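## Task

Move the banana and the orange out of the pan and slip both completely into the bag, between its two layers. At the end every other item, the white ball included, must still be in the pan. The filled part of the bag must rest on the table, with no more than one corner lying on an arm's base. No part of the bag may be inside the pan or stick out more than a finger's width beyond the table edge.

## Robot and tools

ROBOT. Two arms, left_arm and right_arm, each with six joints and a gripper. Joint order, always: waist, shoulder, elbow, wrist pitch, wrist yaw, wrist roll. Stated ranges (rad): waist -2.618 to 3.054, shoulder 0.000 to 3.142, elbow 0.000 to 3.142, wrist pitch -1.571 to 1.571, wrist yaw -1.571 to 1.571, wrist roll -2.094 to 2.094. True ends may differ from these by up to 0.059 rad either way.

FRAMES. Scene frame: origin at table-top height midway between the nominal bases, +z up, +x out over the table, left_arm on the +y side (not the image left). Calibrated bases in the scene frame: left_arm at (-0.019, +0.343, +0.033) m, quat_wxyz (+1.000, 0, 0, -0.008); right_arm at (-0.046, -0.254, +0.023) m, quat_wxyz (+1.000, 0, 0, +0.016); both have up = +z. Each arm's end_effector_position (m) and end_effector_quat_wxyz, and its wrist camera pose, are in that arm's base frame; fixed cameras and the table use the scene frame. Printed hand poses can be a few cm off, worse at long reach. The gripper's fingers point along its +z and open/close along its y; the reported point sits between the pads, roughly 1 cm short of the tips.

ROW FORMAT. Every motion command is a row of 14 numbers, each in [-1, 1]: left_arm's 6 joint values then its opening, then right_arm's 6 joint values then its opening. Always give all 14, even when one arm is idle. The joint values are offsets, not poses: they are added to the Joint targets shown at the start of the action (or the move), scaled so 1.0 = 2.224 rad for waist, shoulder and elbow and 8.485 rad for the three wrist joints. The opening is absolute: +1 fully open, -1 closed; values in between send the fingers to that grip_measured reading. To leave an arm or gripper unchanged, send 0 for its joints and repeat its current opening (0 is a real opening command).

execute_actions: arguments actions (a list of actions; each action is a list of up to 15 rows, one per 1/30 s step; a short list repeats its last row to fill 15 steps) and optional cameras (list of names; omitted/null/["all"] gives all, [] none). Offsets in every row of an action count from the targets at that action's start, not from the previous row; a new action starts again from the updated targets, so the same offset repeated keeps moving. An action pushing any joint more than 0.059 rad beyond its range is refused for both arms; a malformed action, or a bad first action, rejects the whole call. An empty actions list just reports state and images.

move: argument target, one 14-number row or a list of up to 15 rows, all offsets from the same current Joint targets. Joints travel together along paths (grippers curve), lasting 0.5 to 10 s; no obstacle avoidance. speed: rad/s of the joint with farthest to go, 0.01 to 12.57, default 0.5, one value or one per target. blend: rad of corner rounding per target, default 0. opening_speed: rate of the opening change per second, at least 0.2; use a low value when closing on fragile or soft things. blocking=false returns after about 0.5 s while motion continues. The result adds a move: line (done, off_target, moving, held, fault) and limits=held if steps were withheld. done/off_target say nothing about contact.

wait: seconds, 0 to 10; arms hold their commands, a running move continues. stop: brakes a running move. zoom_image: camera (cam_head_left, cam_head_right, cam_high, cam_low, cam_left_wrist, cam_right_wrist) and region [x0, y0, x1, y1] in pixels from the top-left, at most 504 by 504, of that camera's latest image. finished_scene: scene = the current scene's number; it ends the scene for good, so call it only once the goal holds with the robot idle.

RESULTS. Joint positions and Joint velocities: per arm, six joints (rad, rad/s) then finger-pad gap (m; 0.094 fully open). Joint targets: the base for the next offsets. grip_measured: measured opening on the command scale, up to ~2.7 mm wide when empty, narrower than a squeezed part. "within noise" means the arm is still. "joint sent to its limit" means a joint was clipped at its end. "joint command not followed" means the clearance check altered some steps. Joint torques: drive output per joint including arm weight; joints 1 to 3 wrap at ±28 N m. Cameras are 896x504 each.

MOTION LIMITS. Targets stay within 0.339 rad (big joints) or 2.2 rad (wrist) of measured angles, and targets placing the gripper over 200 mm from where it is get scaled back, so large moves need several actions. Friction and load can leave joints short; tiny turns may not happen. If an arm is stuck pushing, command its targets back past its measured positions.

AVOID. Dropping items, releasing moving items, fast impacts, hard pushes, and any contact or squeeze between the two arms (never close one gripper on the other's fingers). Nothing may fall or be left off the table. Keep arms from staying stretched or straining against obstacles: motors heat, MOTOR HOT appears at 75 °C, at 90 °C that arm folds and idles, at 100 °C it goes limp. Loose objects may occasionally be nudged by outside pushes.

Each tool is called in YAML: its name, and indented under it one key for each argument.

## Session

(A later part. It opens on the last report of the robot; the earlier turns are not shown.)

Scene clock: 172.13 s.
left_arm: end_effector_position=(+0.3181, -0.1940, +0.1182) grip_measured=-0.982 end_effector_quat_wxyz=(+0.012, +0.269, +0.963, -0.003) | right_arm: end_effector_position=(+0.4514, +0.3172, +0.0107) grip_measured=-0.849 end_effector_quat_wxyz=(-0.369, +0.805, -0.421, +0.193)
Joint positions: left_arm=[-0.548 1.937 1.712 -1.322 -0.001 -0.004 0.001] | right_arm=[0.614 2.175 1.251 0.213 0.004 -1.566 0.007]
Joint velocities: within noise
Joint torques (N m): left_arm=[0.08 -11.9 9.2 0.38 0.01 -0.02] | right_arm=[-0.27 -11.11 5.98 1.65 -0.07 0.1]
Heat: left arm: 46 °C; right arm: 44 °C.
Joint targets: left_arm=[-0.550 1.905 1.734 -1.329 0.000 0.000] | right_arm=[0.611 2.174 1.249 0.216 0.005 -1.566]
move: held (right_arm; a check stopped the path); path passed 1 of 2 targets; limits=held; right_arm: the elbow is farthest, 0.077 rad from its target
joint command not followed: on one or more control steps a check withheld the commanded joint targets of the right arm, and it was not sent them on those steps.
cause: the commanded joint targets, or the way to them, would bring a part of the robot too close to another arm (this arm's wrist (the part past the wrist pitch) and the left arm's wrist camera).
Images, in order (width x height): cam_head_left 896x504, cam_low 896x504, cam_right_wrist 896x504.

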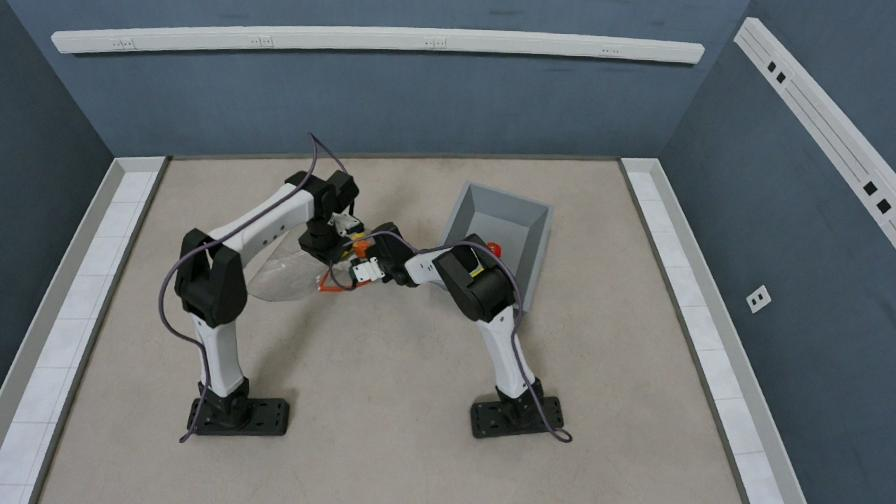

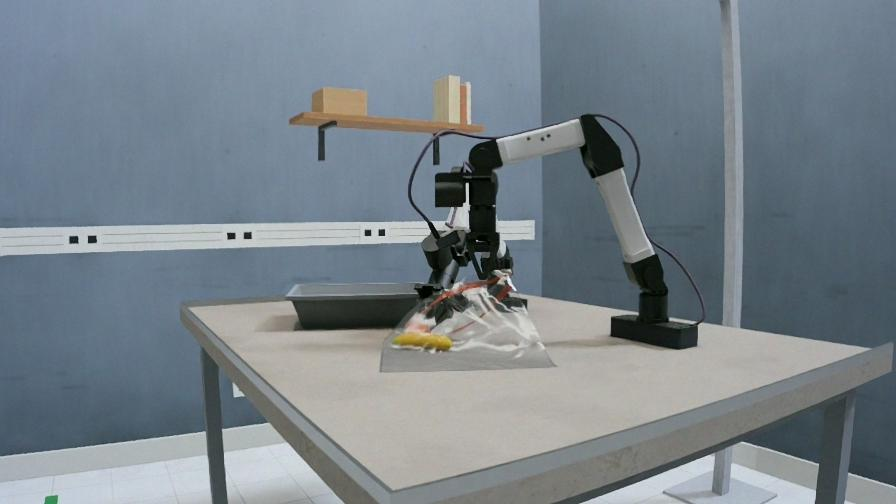

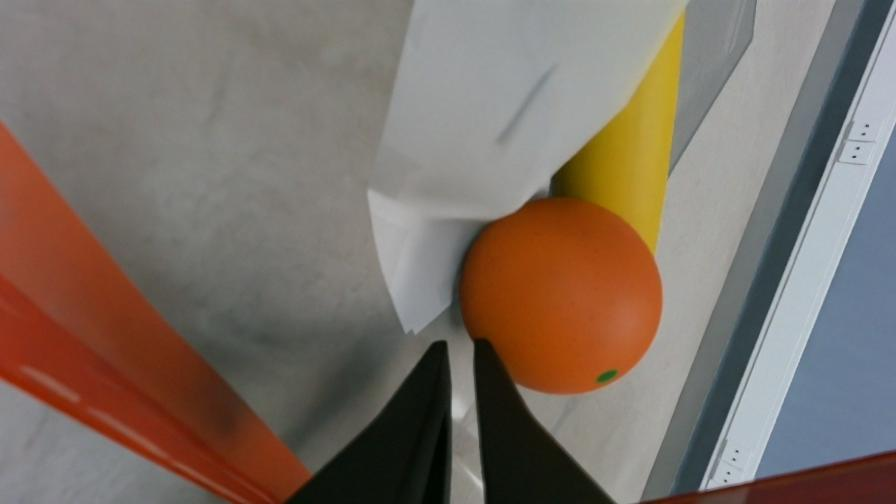

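move:
  target:
    - [0,0,0,0,0,0,-1,0,-0.0998,-0.1544,0.0154,0,0,-0.85]
    - [0,0,0,0,0,0,-1,0,-0.1996,-0.1684,-0.0071,0,0,-0.85]
  speed: 0.25
  cameras: ["cam_head_left","cam_low","cam_right_wrist"]

zoom_image:
  camera: "cam_low"
  region: [350, 240, 560, 380]

zoom_image:
  camera: "cam_head_left"
  region: [230, 200, 460, 350]

Scene clock: 175.77 s.
left_arm: end_effector_position=(+0.3181, -0.1940, +0.1182) grip_measured=-0.982 end_effector_quat_wxyz=(+0.012, +0.269, +0.963, -0.003) | right_arm: end_effector_position=(+0.3727, +0.2615, +0.0563) grip_measured=-0.850 end_effector_quat_wxyz=(-0.361, +0.809, -0.423, +0.188)
Joint positions: left_arm=[-0.548 1.937 1.712 -1.322 -0.001 -0.004 0.001] | right_arm=[0.614 1.765 0.879 0.154 0.004 -1.566 0.007]
Joint velocities: within noise
Joint torques (N m): left_arm=[0.06 -11.92 9.18 0.38 0.02 -0.01] | right_arm=[-0.27 -10.86 5.78 1.65 -0.07 0.11]
Heat: left arm: 46 °C; right arm: 45 °C.
Joint targets: left_arm=[-0.550 1.905 1.734 -1.329 0.000 0.000] | right_arm=[0.611 1.730 0.874 0.156 0.005 -1.566]
move: done
Images, in order (width x height): cam_head_left 896x504, cam_low 896x504, cam_right_wrist 896x504.

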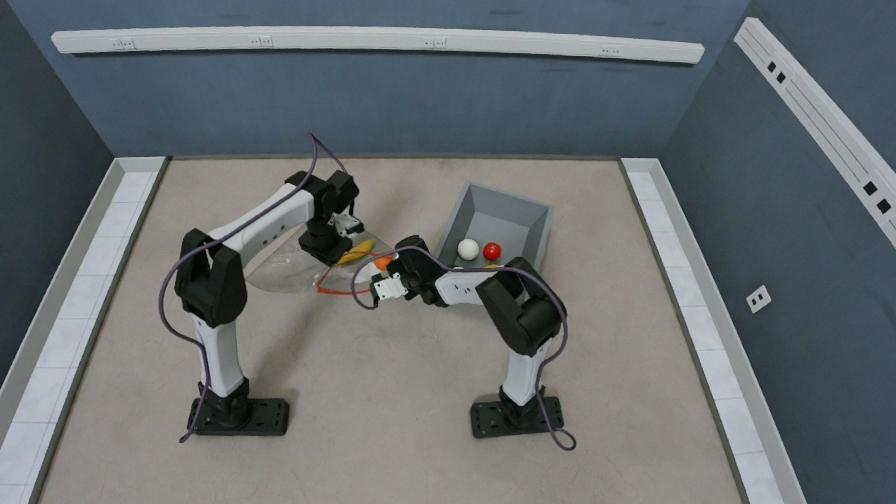

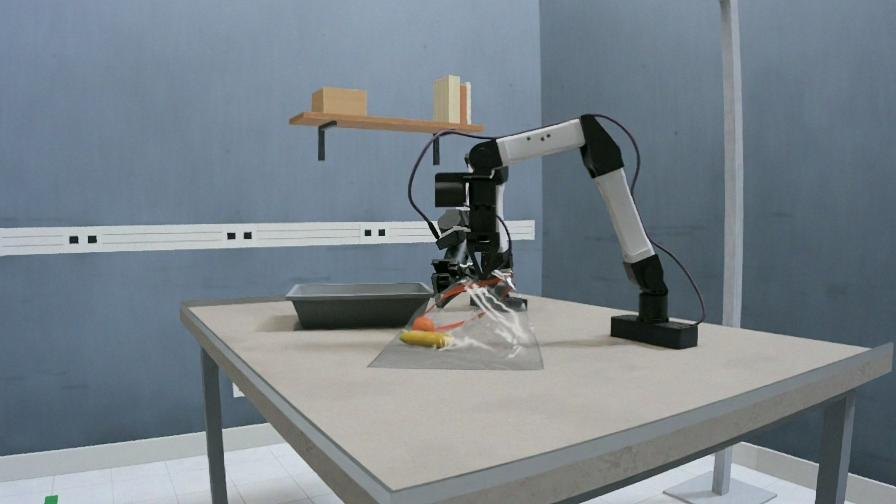

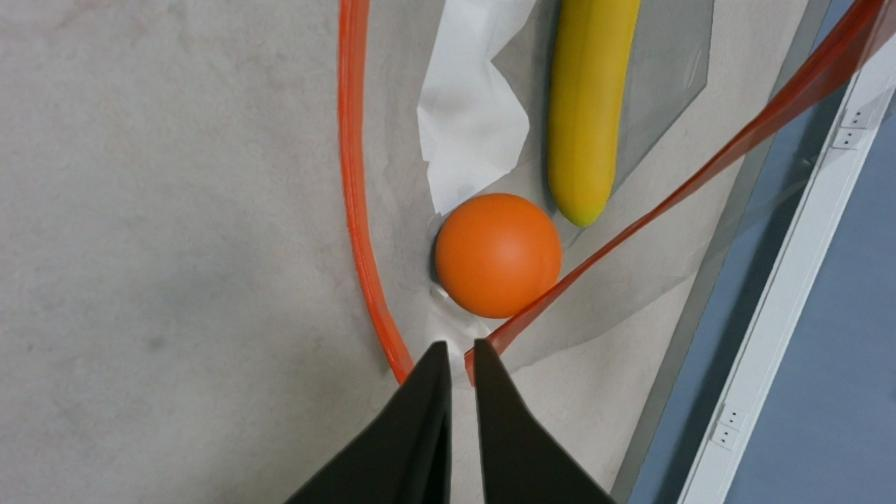

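Scaled by 2.400 from the camera's 896x504 image, which has a finer 1280x720 frame.

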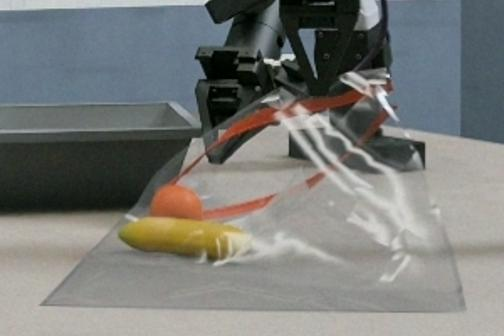

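Scaled by 2.191 from the camera's 896x504 image, which has a finer 1280x720 frame.

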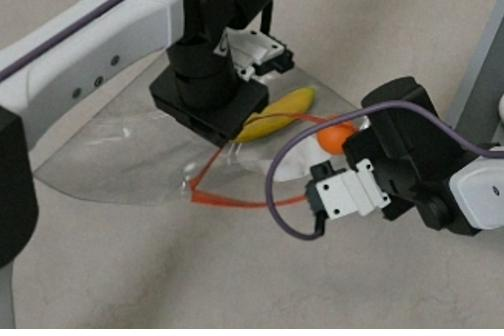

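move:
  target:
    - [0,0,0,0,0,0,-1,-0.0162,0,0,0,0,0,-0.85]
    - [0,0,0,0,0,0,-1,-0.0162,0.1146,0.0219,0.0243,0,0,-0.85]
    - [0,0,0,0,0,0,-1,-0.0139,0.1589,0.0957,0.0166,0,0,-0.85]
  speed: 0.25
  cameras: ["cam_head_left","cam_low","cam_right_wrist"]

zoom_image:
  camera: "cam_low"
  region: [350, 240, 560, 380]

Scene clock: 179.27 s.
left_arm: end_effector_position=(+0.3181, -0.1940, +0.1182) grip_measured=-0.982 end_effector_quat_wxyz=(+0.012, +0.269, +0.963, -0.003) | right_arm: end_effector_position=(+0.4305, +0.2810, +0.0097) grip_measured=-0.850 end_effector_quat_wxyz=(-0.366, +0.798, -0.435, +0.198)
Joint positions: left_arm=[-0.548 1.937 1.712 -1.322 -0.001 -0.004 0.001] | right_arm=[0.579 2.07 1.063 0.294 0.003 -1.566 0.007]
Joint velocities: within noise
Joint torques (N m): left_arm=[0.09 -11.95 9.18 0.38 0.01 0] | right_arm=[0.08 -8.73 8.1 1.63 -0.04 0.1]
Heat: left arm: 47 °C; right arm: 44 °C.
Joint targets: left_arm=[-0.550 1.905 1.734 -1.329 0.000 0.000] | right_arm=[0.580 2.084 1.087 0.296 0.005 -1.565]
move: done
Images, in order (width x height): cam_head_left 896x504, cam_low 896x504, cam_right_wrist 896x504.

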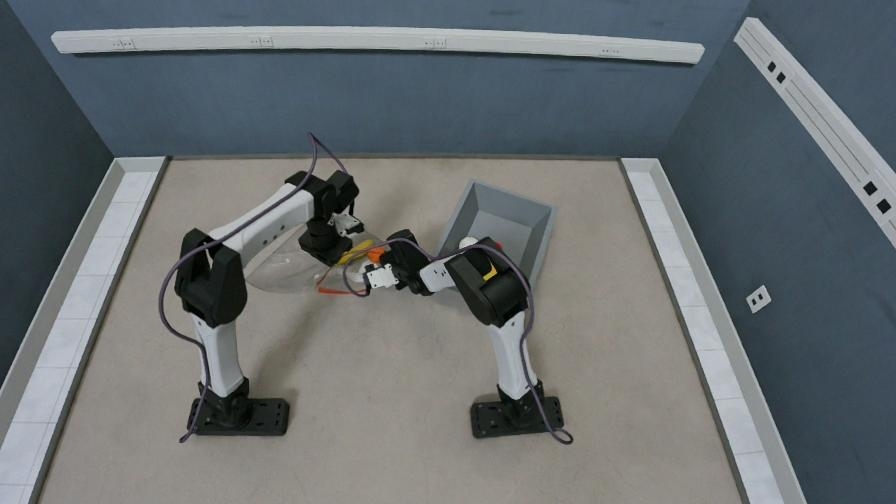

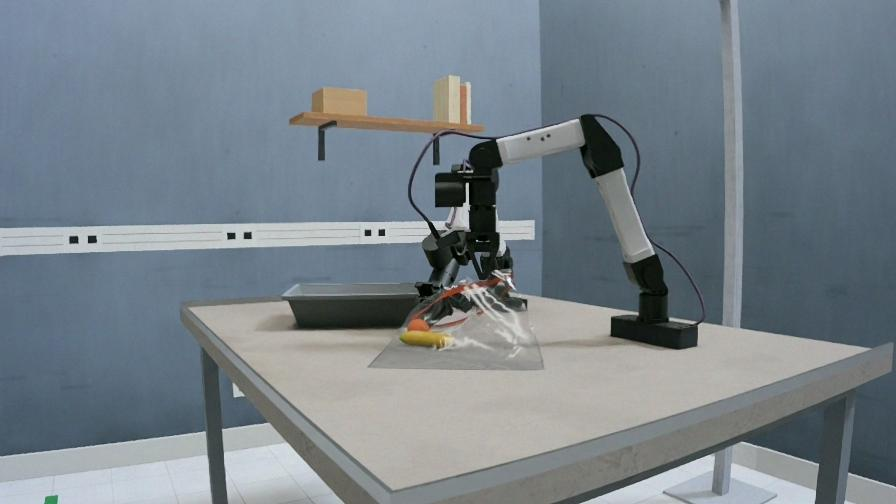

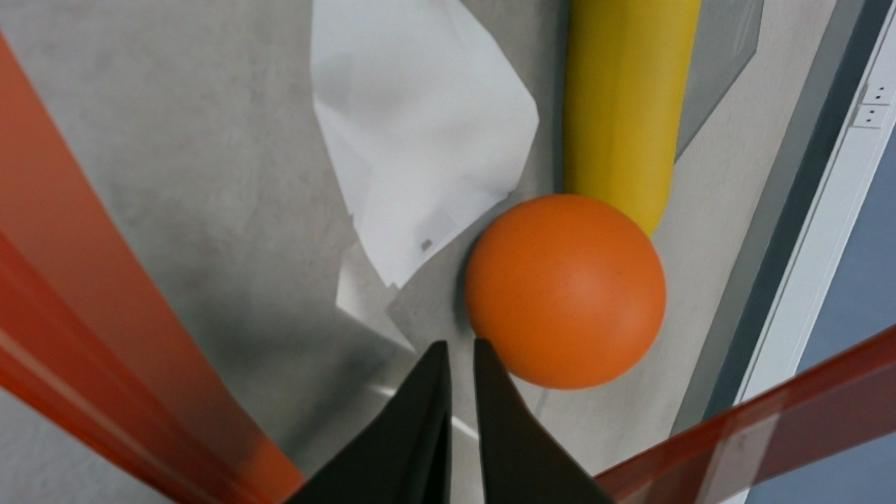

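Scaled by 2.400 from the camera's 896x504 image, which has a finer 1280x720 frame.

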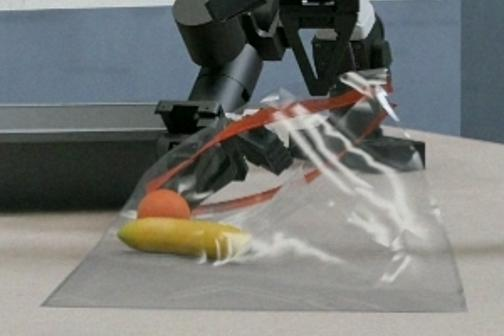

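move:
  target:
    - [0,0,0,0,0,0,-1,0.0157,0.0957,0.0164,0.0563,0,0,-0.85]
    - [0,0,0,0,0,0,-1,0.0247,0.1428,0.0733,0.0619,0,0,-0.85]
  speed: 0.25
  cameras: ["cam_head_left","cam_low","cam_right_wrist"]

zoom_image:
  camera: "cam_low"
  region: [350, 240, 560, 380]

zoom_image:
  camera: "cam_head_left"
  region: [230, 200, 460, 350]

Scene clock: 182.90 s.
left_arm: end_effector_position=(+0.3181, -0.1940, +0.1182) grip_measured=-0.982 end_effector_quat_wxyz=(+0.012, +0.269, +0.963, -0.003) | right_arm: end_effector_position=(+0.4816, +0.3494, +0.0066) grip_measured=-0.850 end_effector_quat_wxyz=(-0.507, +0.732, -0.376, +0.258)
Joint positions: left_arm=[-0.548 1.937 1.712 -1.322 -0.001 -0.004 0.001] | right_arm=[0.628 2.387 1.226 0.8 0.003 -1.566 0.007]
Joint velocities: within noise
Joint torques (N m): left_arm=[0.09 -11.9 9.16 0.38 0.01 0] | right_arm=[0.66 -10.5 7.69 2.08 -0.03 0.12]
Heat: left arm: 47 °C; right arm: 44 °C.
Joint targets: left_arm=[-0.550 1.905 1.734 -1.329 0.000 0.000] | right_arm=[0.635 2.401 1.250 0.822 0.005 -1.565]
move: done
Images, in order (width x height): cam_head_left 896x504, cam_low 896x504, cam_right_wrist 896x504.

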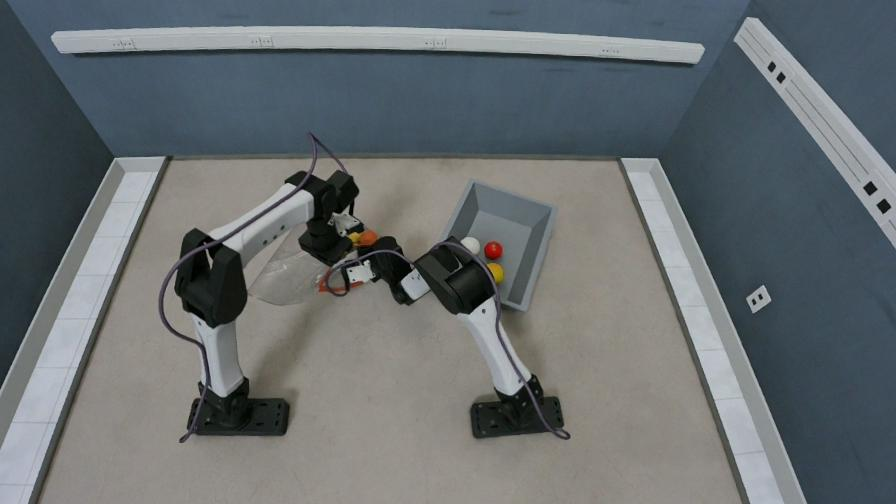

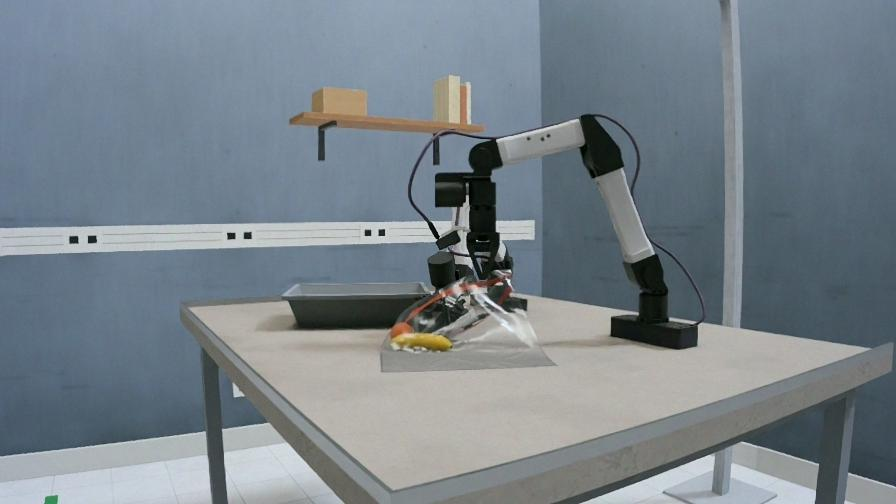

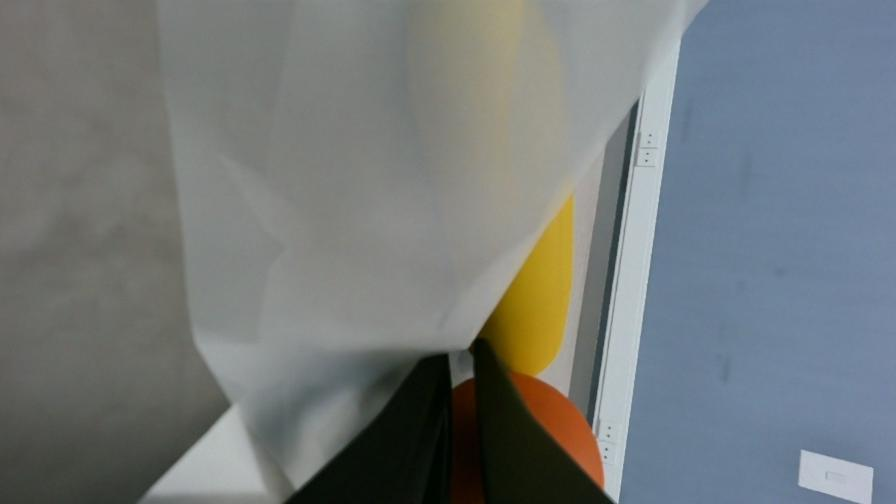

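Scaled by 2.400 from the camera's 896x504 image, which has a finer 1280x720 frame.

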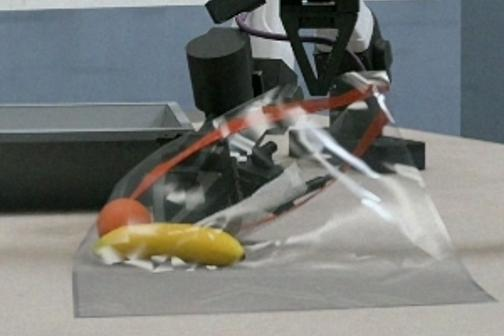

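Scaled by 2.191 from the camera's 896x504 image, which has a finer 1280x720 frame.

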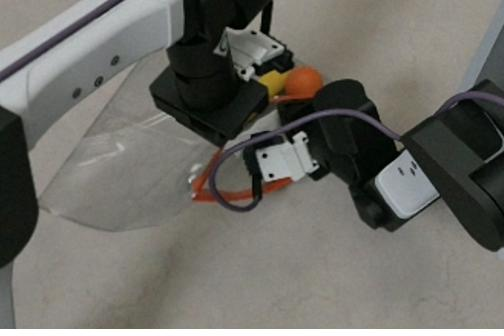

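move:
  target:
    - [0,0,0,0,0,0,-1,-0.009,-0.0471,-0.0569,-0.0056,0,0,-0.85]
    - [0,0,0,0,0,0,-1,-0.02,-0.1428,-0.0733,-0.0619,0,0,-0.85]
    - [0,0,0,0,0,0,-1,-0.02,-0.3017,-0.169,-0.0785,0,0,-0.85]
  speed: 0.25
  cameras: ["cam_head_left","cam_low","cam_right_wrist"]

zoom_image:
  camera: "cam_low"
  region: [350, 240, 560, 380]

zoom_image:
  camera: "cam_head_left"
  region: [230, 200, 460, 350]

Scene clock: 187.70 s.
left_arm: end_effector_position=(+0.3181, -0.1940, +0.1182) grip_measured=-0.982 end_effector_quat_wxyz=(+0.012, +0.269, +0.963, -0.003) | right_arm: end_effector_position=(+0.3766, +0.2557, +0.0555) grip_measured=-0.850 end_effector_quat_wxyz=(-0.359, +0.807, -0.429, +0.191)
Joint positions: left_arm=[-0.548 1.937 1.712 -1.322 -0.001 -0.004 0.001] | right_arm=[0.598 1.767 0.879 0.154 0.003 -1.568 0.007]
Joint velocities: within noise
Joint torques (N m): left_arm=[0.09 -11.89 9.18 0.38 0.01 -0.01] | right_arm=[-0.68 -11.06 5.79 1.58 -0.05 0.12]
Heat: left arm: 47 °C; right arm: 46 °C.
Joint targets: left_arm=[-0.550 1.905 1.734 -1.329 0.000 0.000] | right_arm=[0.590 1.731 0.875 0.156 0.005 -1.566]
move: off_target (right_arm); right_arm: the shoulder is farthest, 0.037 rad from its target
Images, in order (width x height): cam_head_left 896x504, cam_low 896x504, cam_right_wrist 896x504.

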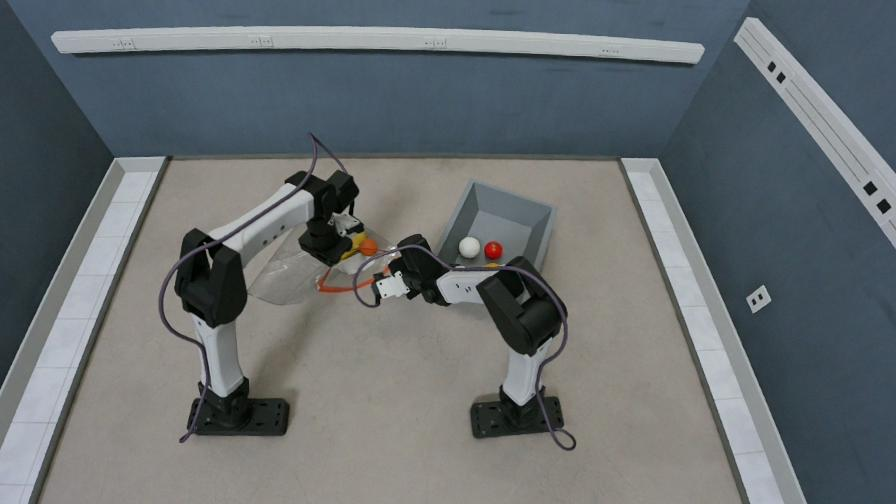

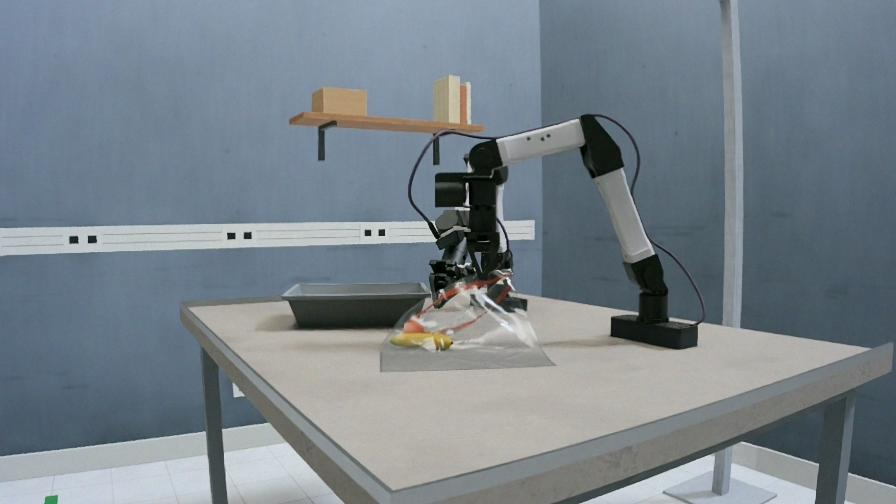

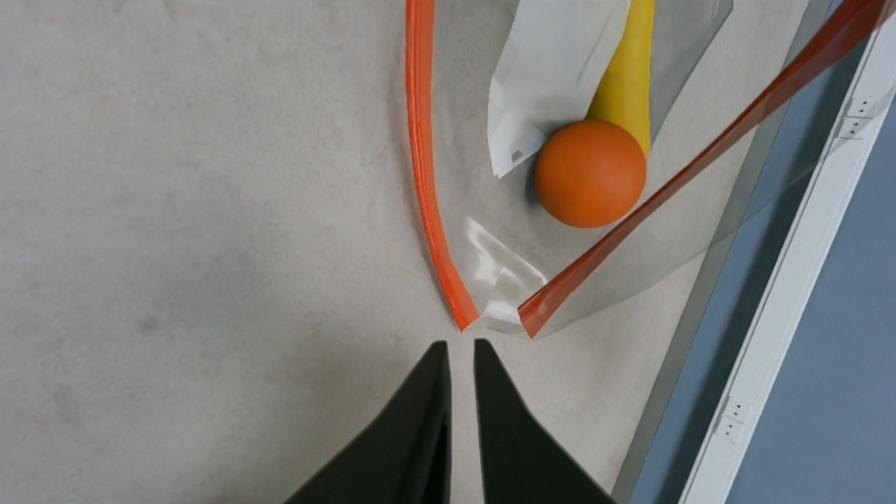

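Scaled by 2.400 from the camera's 896x504 image, which has a finer 1280x720 frame.

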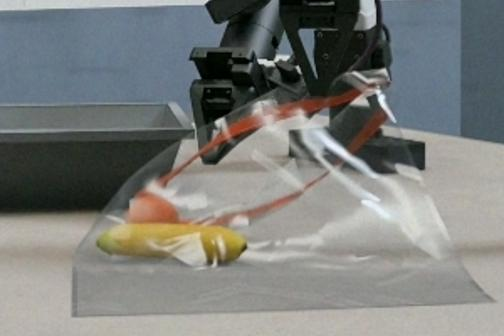

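Scaled by 2.191 from the camera's 896x504 image, which has a finer 1280x720 frame.

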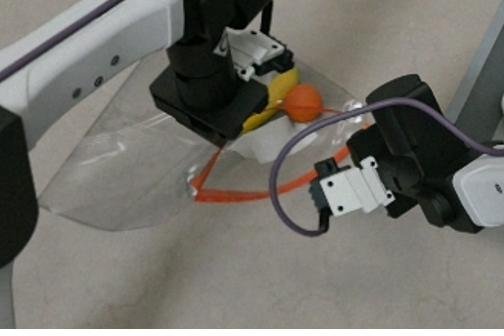

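move:
  target:
    - [0,0,0,0,0,0,-1,0,-0.2644,0.2077,-0.1591,0,0,-0.85]
    - [0,0,0,0,0,0,-1,-0.2,-0.2644,0.2077,-0.1591,0,0,-0.85]
  speed: 0.6
  cameras: ["cam_head_left","cam_low","cam_left_wrist"]

zoom_image:
  camera: "cam_head_left"
  region: [230, 200, 460, 350]

Scene clock: 191.53 s.
left_arm: end_effector_position=(+0.3181, -0.1940, +0.1182) grip_measured=-0.982 end_effector_quat_wxyz=(+0.012, +0.269, +0.963, -0.003) | right_arm: end_effector_position=(+0.2677, +0.0405, +0.2425) grip_measured=-0.850 end_effector_quat_wxyz=(-0.201, +0.730, -0.629, +0.175)
Joint positions: left_arm=[-0.548 1.937 1.712 -1.322 -0.001 -0.004 0.001] | right_arm=[0.152 1.151 1.313 -1.194 0.004 -1.568 0.007]
Joint velocities: within noise
Joint torques (N m): left_arm=[0.06 -11.89 9.16 0.38 0.01 -0.01] | right_arm=[-0.65 -3.49 8.69 1.16 -0.07 0.11]
Heat: left arm: 47 °C; right arm: 45 °C.
Joint targets: left_arm=[-0.550 1.905 1.734 -1.329 0.000 0.000] | right_arm=[0.145 1.142 1.337 -1.195 0.004 -1.566]
move: done
Images, in order (width x height): cam_head_left 896x504, cam_low 896x504, cam_left_wrist 896x504.

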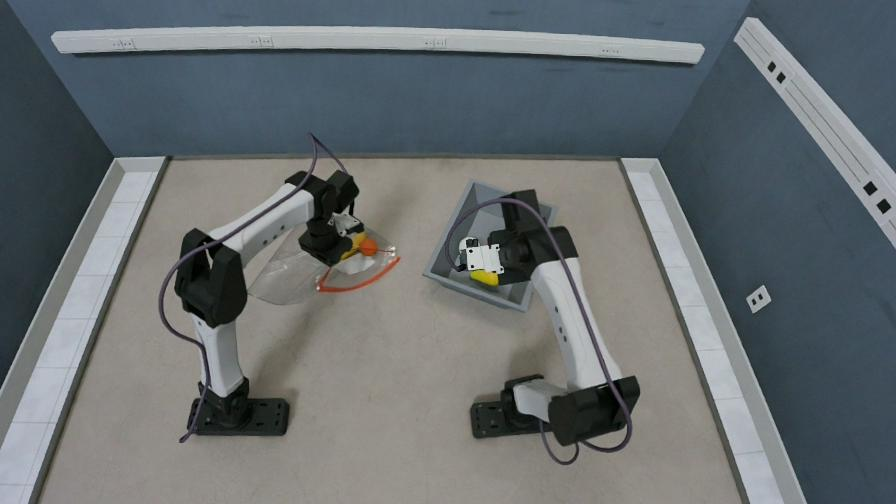

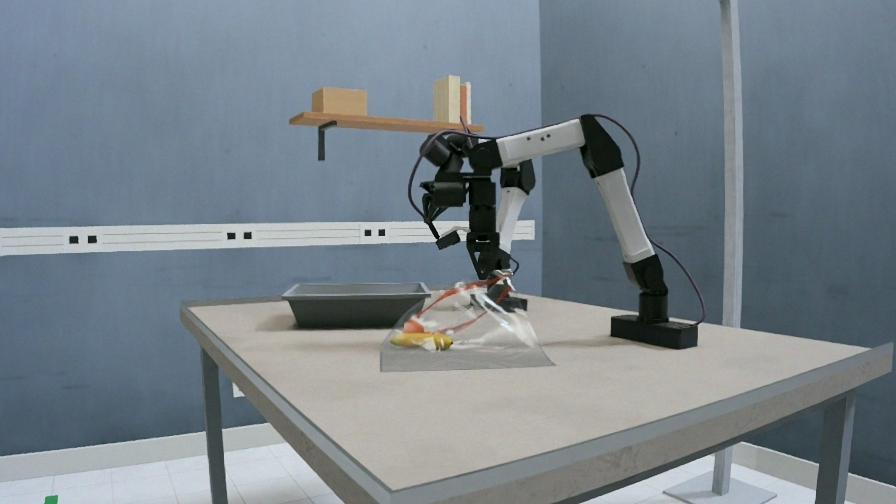

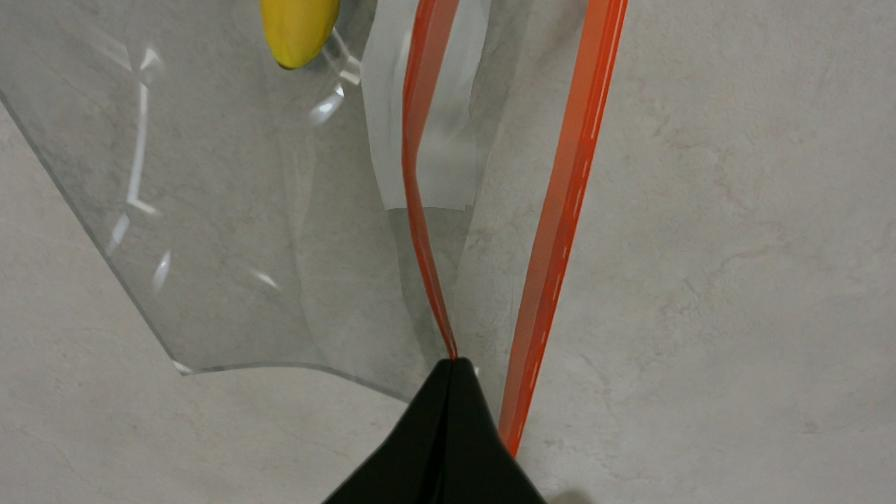

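Scaled by 2.191 from the camera's 896x504 image, which has a finer 1280x720 frame.

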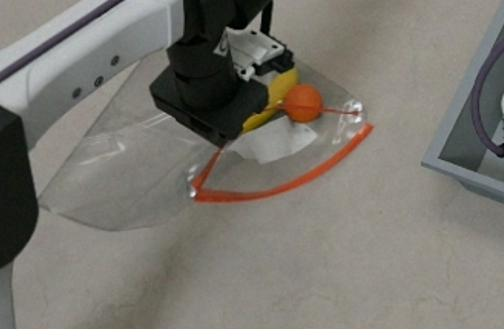

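move:
  target:
    - [0,0.0252,-0.1547,0.0471,0,0,-1,0,0,0,0,0,0,-0.85]
    - [0,0.0540,-0.2185,0.0713,0,0,-1,0,0,0,0,0,0,-0.85]
  speed: 0.2
  cameras: ["cam_head_left","cam_low","cam_left_wrist"]

zoom_image:
  camera: "cam_low"
  region: [350, 240, 560, 380]

zoom_image:
  camera: "cam_head_left"
  region: [230, 200, 460, 350]

Scene clock: 195.73 s.
left_arm: end_effector_position=(+0.3180, -0.1939, -0.0146) grip_measured=-0.982 end_effector_quat_wxyz=(+0.040, +0.268, +0.962, -0.011) | right_arm: end_effector_position=(+0.2676, +0.0404, +0.2424) grip_measured=-0.850 end_effector_quat_wxyz=(-0.201, +0.730, -0.629, +0.175)
Joint positions: left_arm=[-0.548 2.006 1.259 -0.74 -0.001 -0.004 0.001] | right_arm=[0.152 1.151 1.313 -1.194 0.004 -1.568 0.007]
Joint velocities: within noise
Joint torques (N m): left_arm=[0.05 -7.99 5.22 0.76 0.01 -0.02] | right_arm=[-0.64 -3.48 8.68 1.19 -0.07 0.1]
Heat: left arm: 46 °C; right arm: 44 °C.
Joint targets: left_arm=[-0.550 2.025 1.248 -0.724 0.000 0.000] | right_arm=[0.145 1.142 1.337 -1.194 0.004 -1.566]
move: done
Images, in order (width x height): cam_head_left 896x504, cam_low 896x504, cam_left_wrist 896x504.

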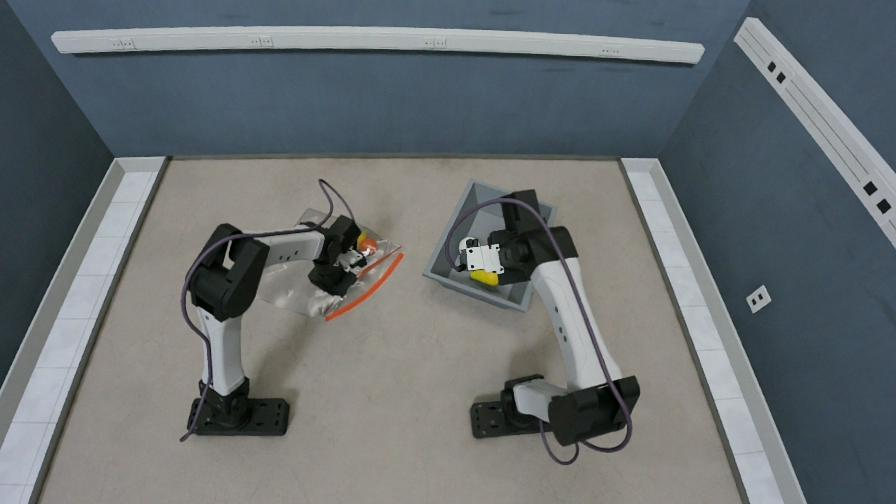

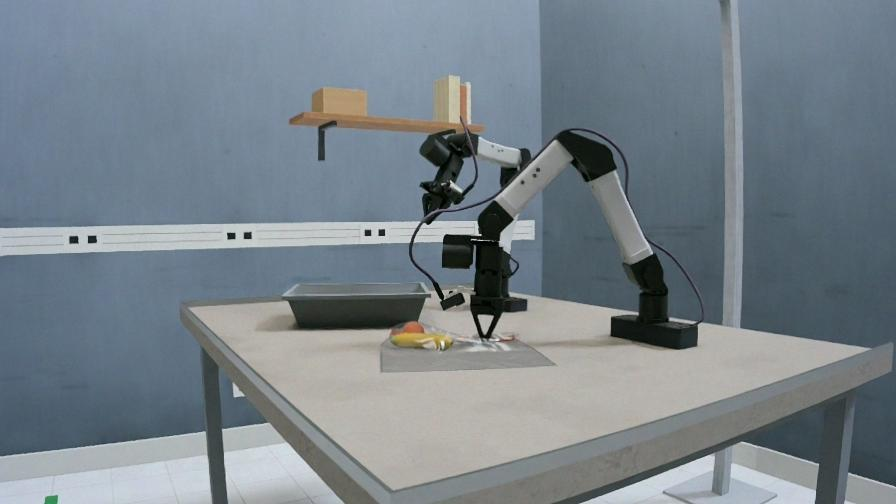

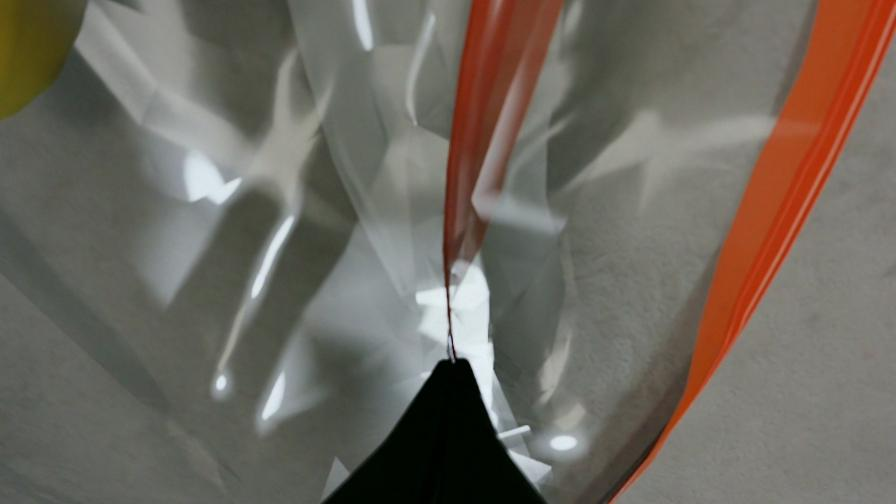

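Scaled by 2.400 from the camera's 896x504 image, which has a finer 1280x720 frame.

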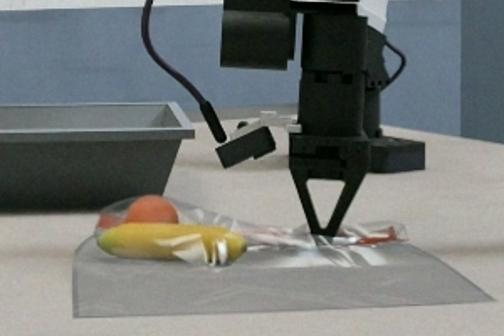

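Scaled by 2.191 from the camera's 896x504 image, which has a finer 1280x720 frame.

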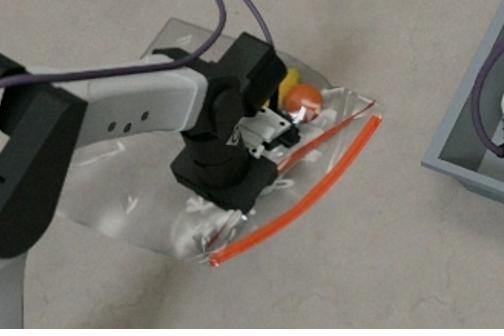

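move:
  target: [0,0,0,0,0,0,-0.5,0,0,0,0,0,0,-0.85]
  opening_speed: 0.5
  cameras: ["cam_left_wrist"]

move:
  target:
    - [0,-0.0288,0.0638,-0.0242,0,0,-0.5,0,0,0,0,0,0,-0.85]
    - [0,-0.054,0.2185,-0.0713,0,0,-0.5,0,0,0,0,0,0,-0.85]
  speed: [0.15,0.4]
  cameras: ["cam_head_left","cam_low","cam_left_wrist"]

zoom_image:
  camera: "cam_low"
  region: [350, 240, 560, 380]

Scene clock: 197.30 s.
left_arm: end_effector_position=(+0.3192, -0.1947, -0.0145) grip_measured=-0.502 end_effector_quat_wxyz=(+0.043, +0.268, +0.962, -0.012) | right_arm: end_effector_position=(+0.2676, +0.0404, +0.2424) grip_measured=-0.850 end_effector_quat_wxyz=(-0.201, +0.730, -0.629, +0.175)
Joint positions: left_arm=[-0.548 2.006 1.259 -0.734 -0.001 -0.004 0.023] | right_arm=[0.152 1.151 1.313 -1.194 0.004 -1.568 0.007]
Joint velocities: within noise
Joint torques (N m): left_arm=[0.09 -7.98 5.27 0.73 0.01 -0.02] | right_arm=[-0.65 -3.51 8.68 1.2 -0.07 0.11]
Heat: left arm: 46 °C; right arm: 43 °C.
Joint targets: left_arm=[-0.550 2.025 1.248 -0.724 0.000 0.000] | right_arm=[0.145 1.142 1.337 -1.194 0.004 -1.566]
move: done
Images, in order (width x height): cam_left_wrist 896x504.

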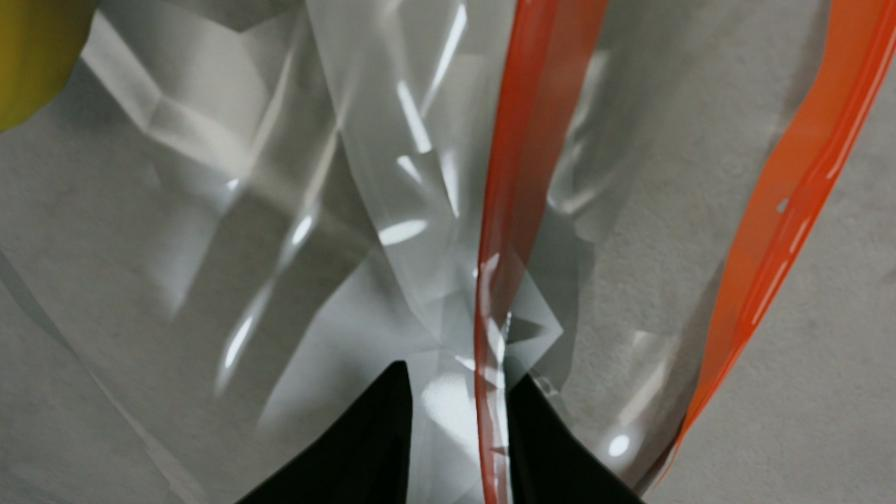

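Scene clock: 200.43 s.
left_arm: end_effector_position=(+0.3200, -0.1951, +0.1219) grip_measured=-0.502 end_effector_quat_wxyz=(+0.020, +0.269, +0.963, -0.005) | right_arm: end_effector_position=(+0.2676, +0.0404, +0.2424) grip_measured=-0.850 end_effector_quat_wxyz=(-0.201, +0.730, -0.629, +0.175)
Joint positions: left_arm=[-0.548 1.929 1.716 -1.317 -0.001 -0.004 0.023] | right_arm=[0.152 1.151 1.313 -1.194 0.004 -1.568 0.007]
Joint velocities: within noise
Joint torques (N m): left_arm=[0.06 -11.28 8.8 0.37 0.01 0] | right_arm=[-0.64 -3.48 8.68 1.2 -0.07 0.11]
Heat: left arm: 46 °C; right arm: 42 °C.
Joint targets: left_arm=[-0.550 1.905 1.734 -1.329 0.000 0.000] | right_arm=[0.145 1.142 1.337 -1.194 0.004 -1.566]
move: done
Images, in order (width x height): cam_head_left 896x504, cam_low 896x504, cam_left_wrist 896x504.

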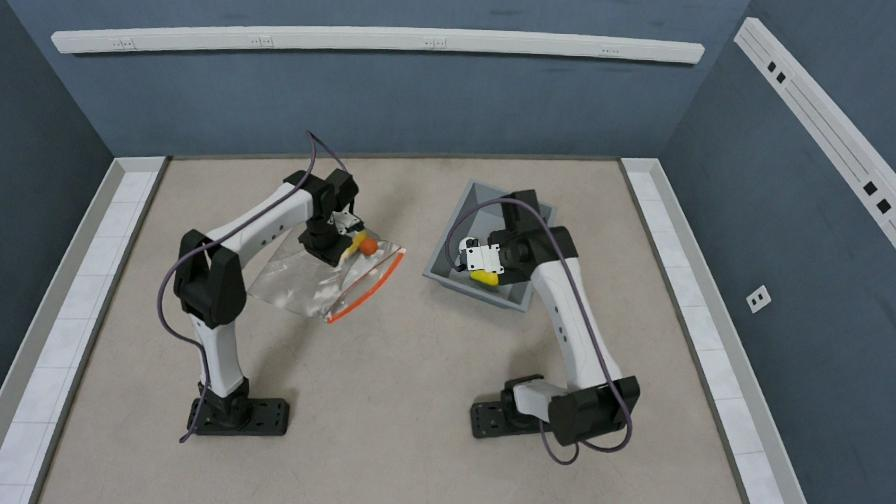

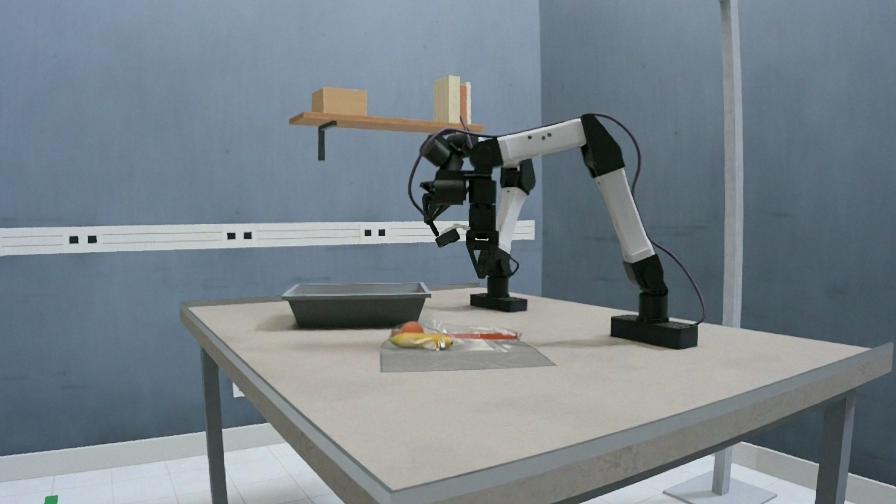

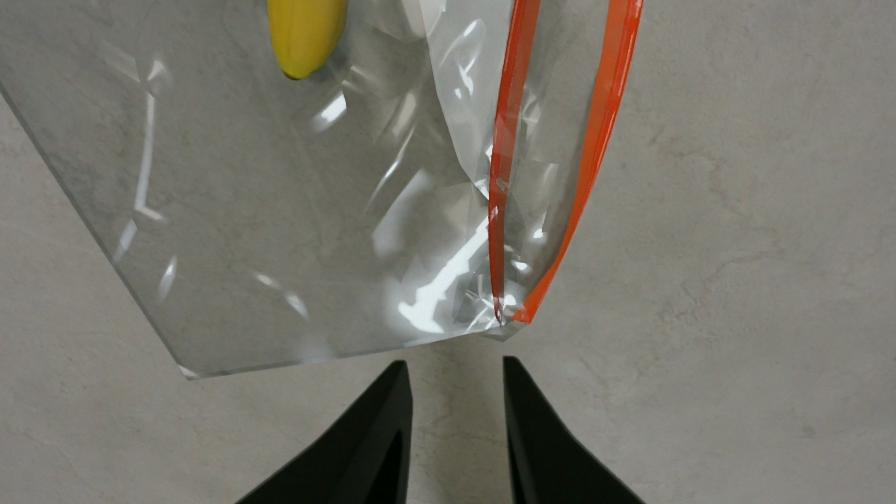

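Scaled by 2.400 from the camera's 896x504 image, which has a finer 1280x720 frame.

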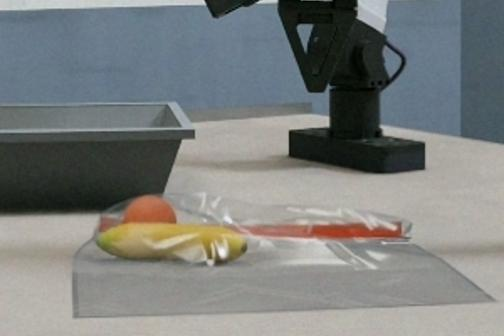

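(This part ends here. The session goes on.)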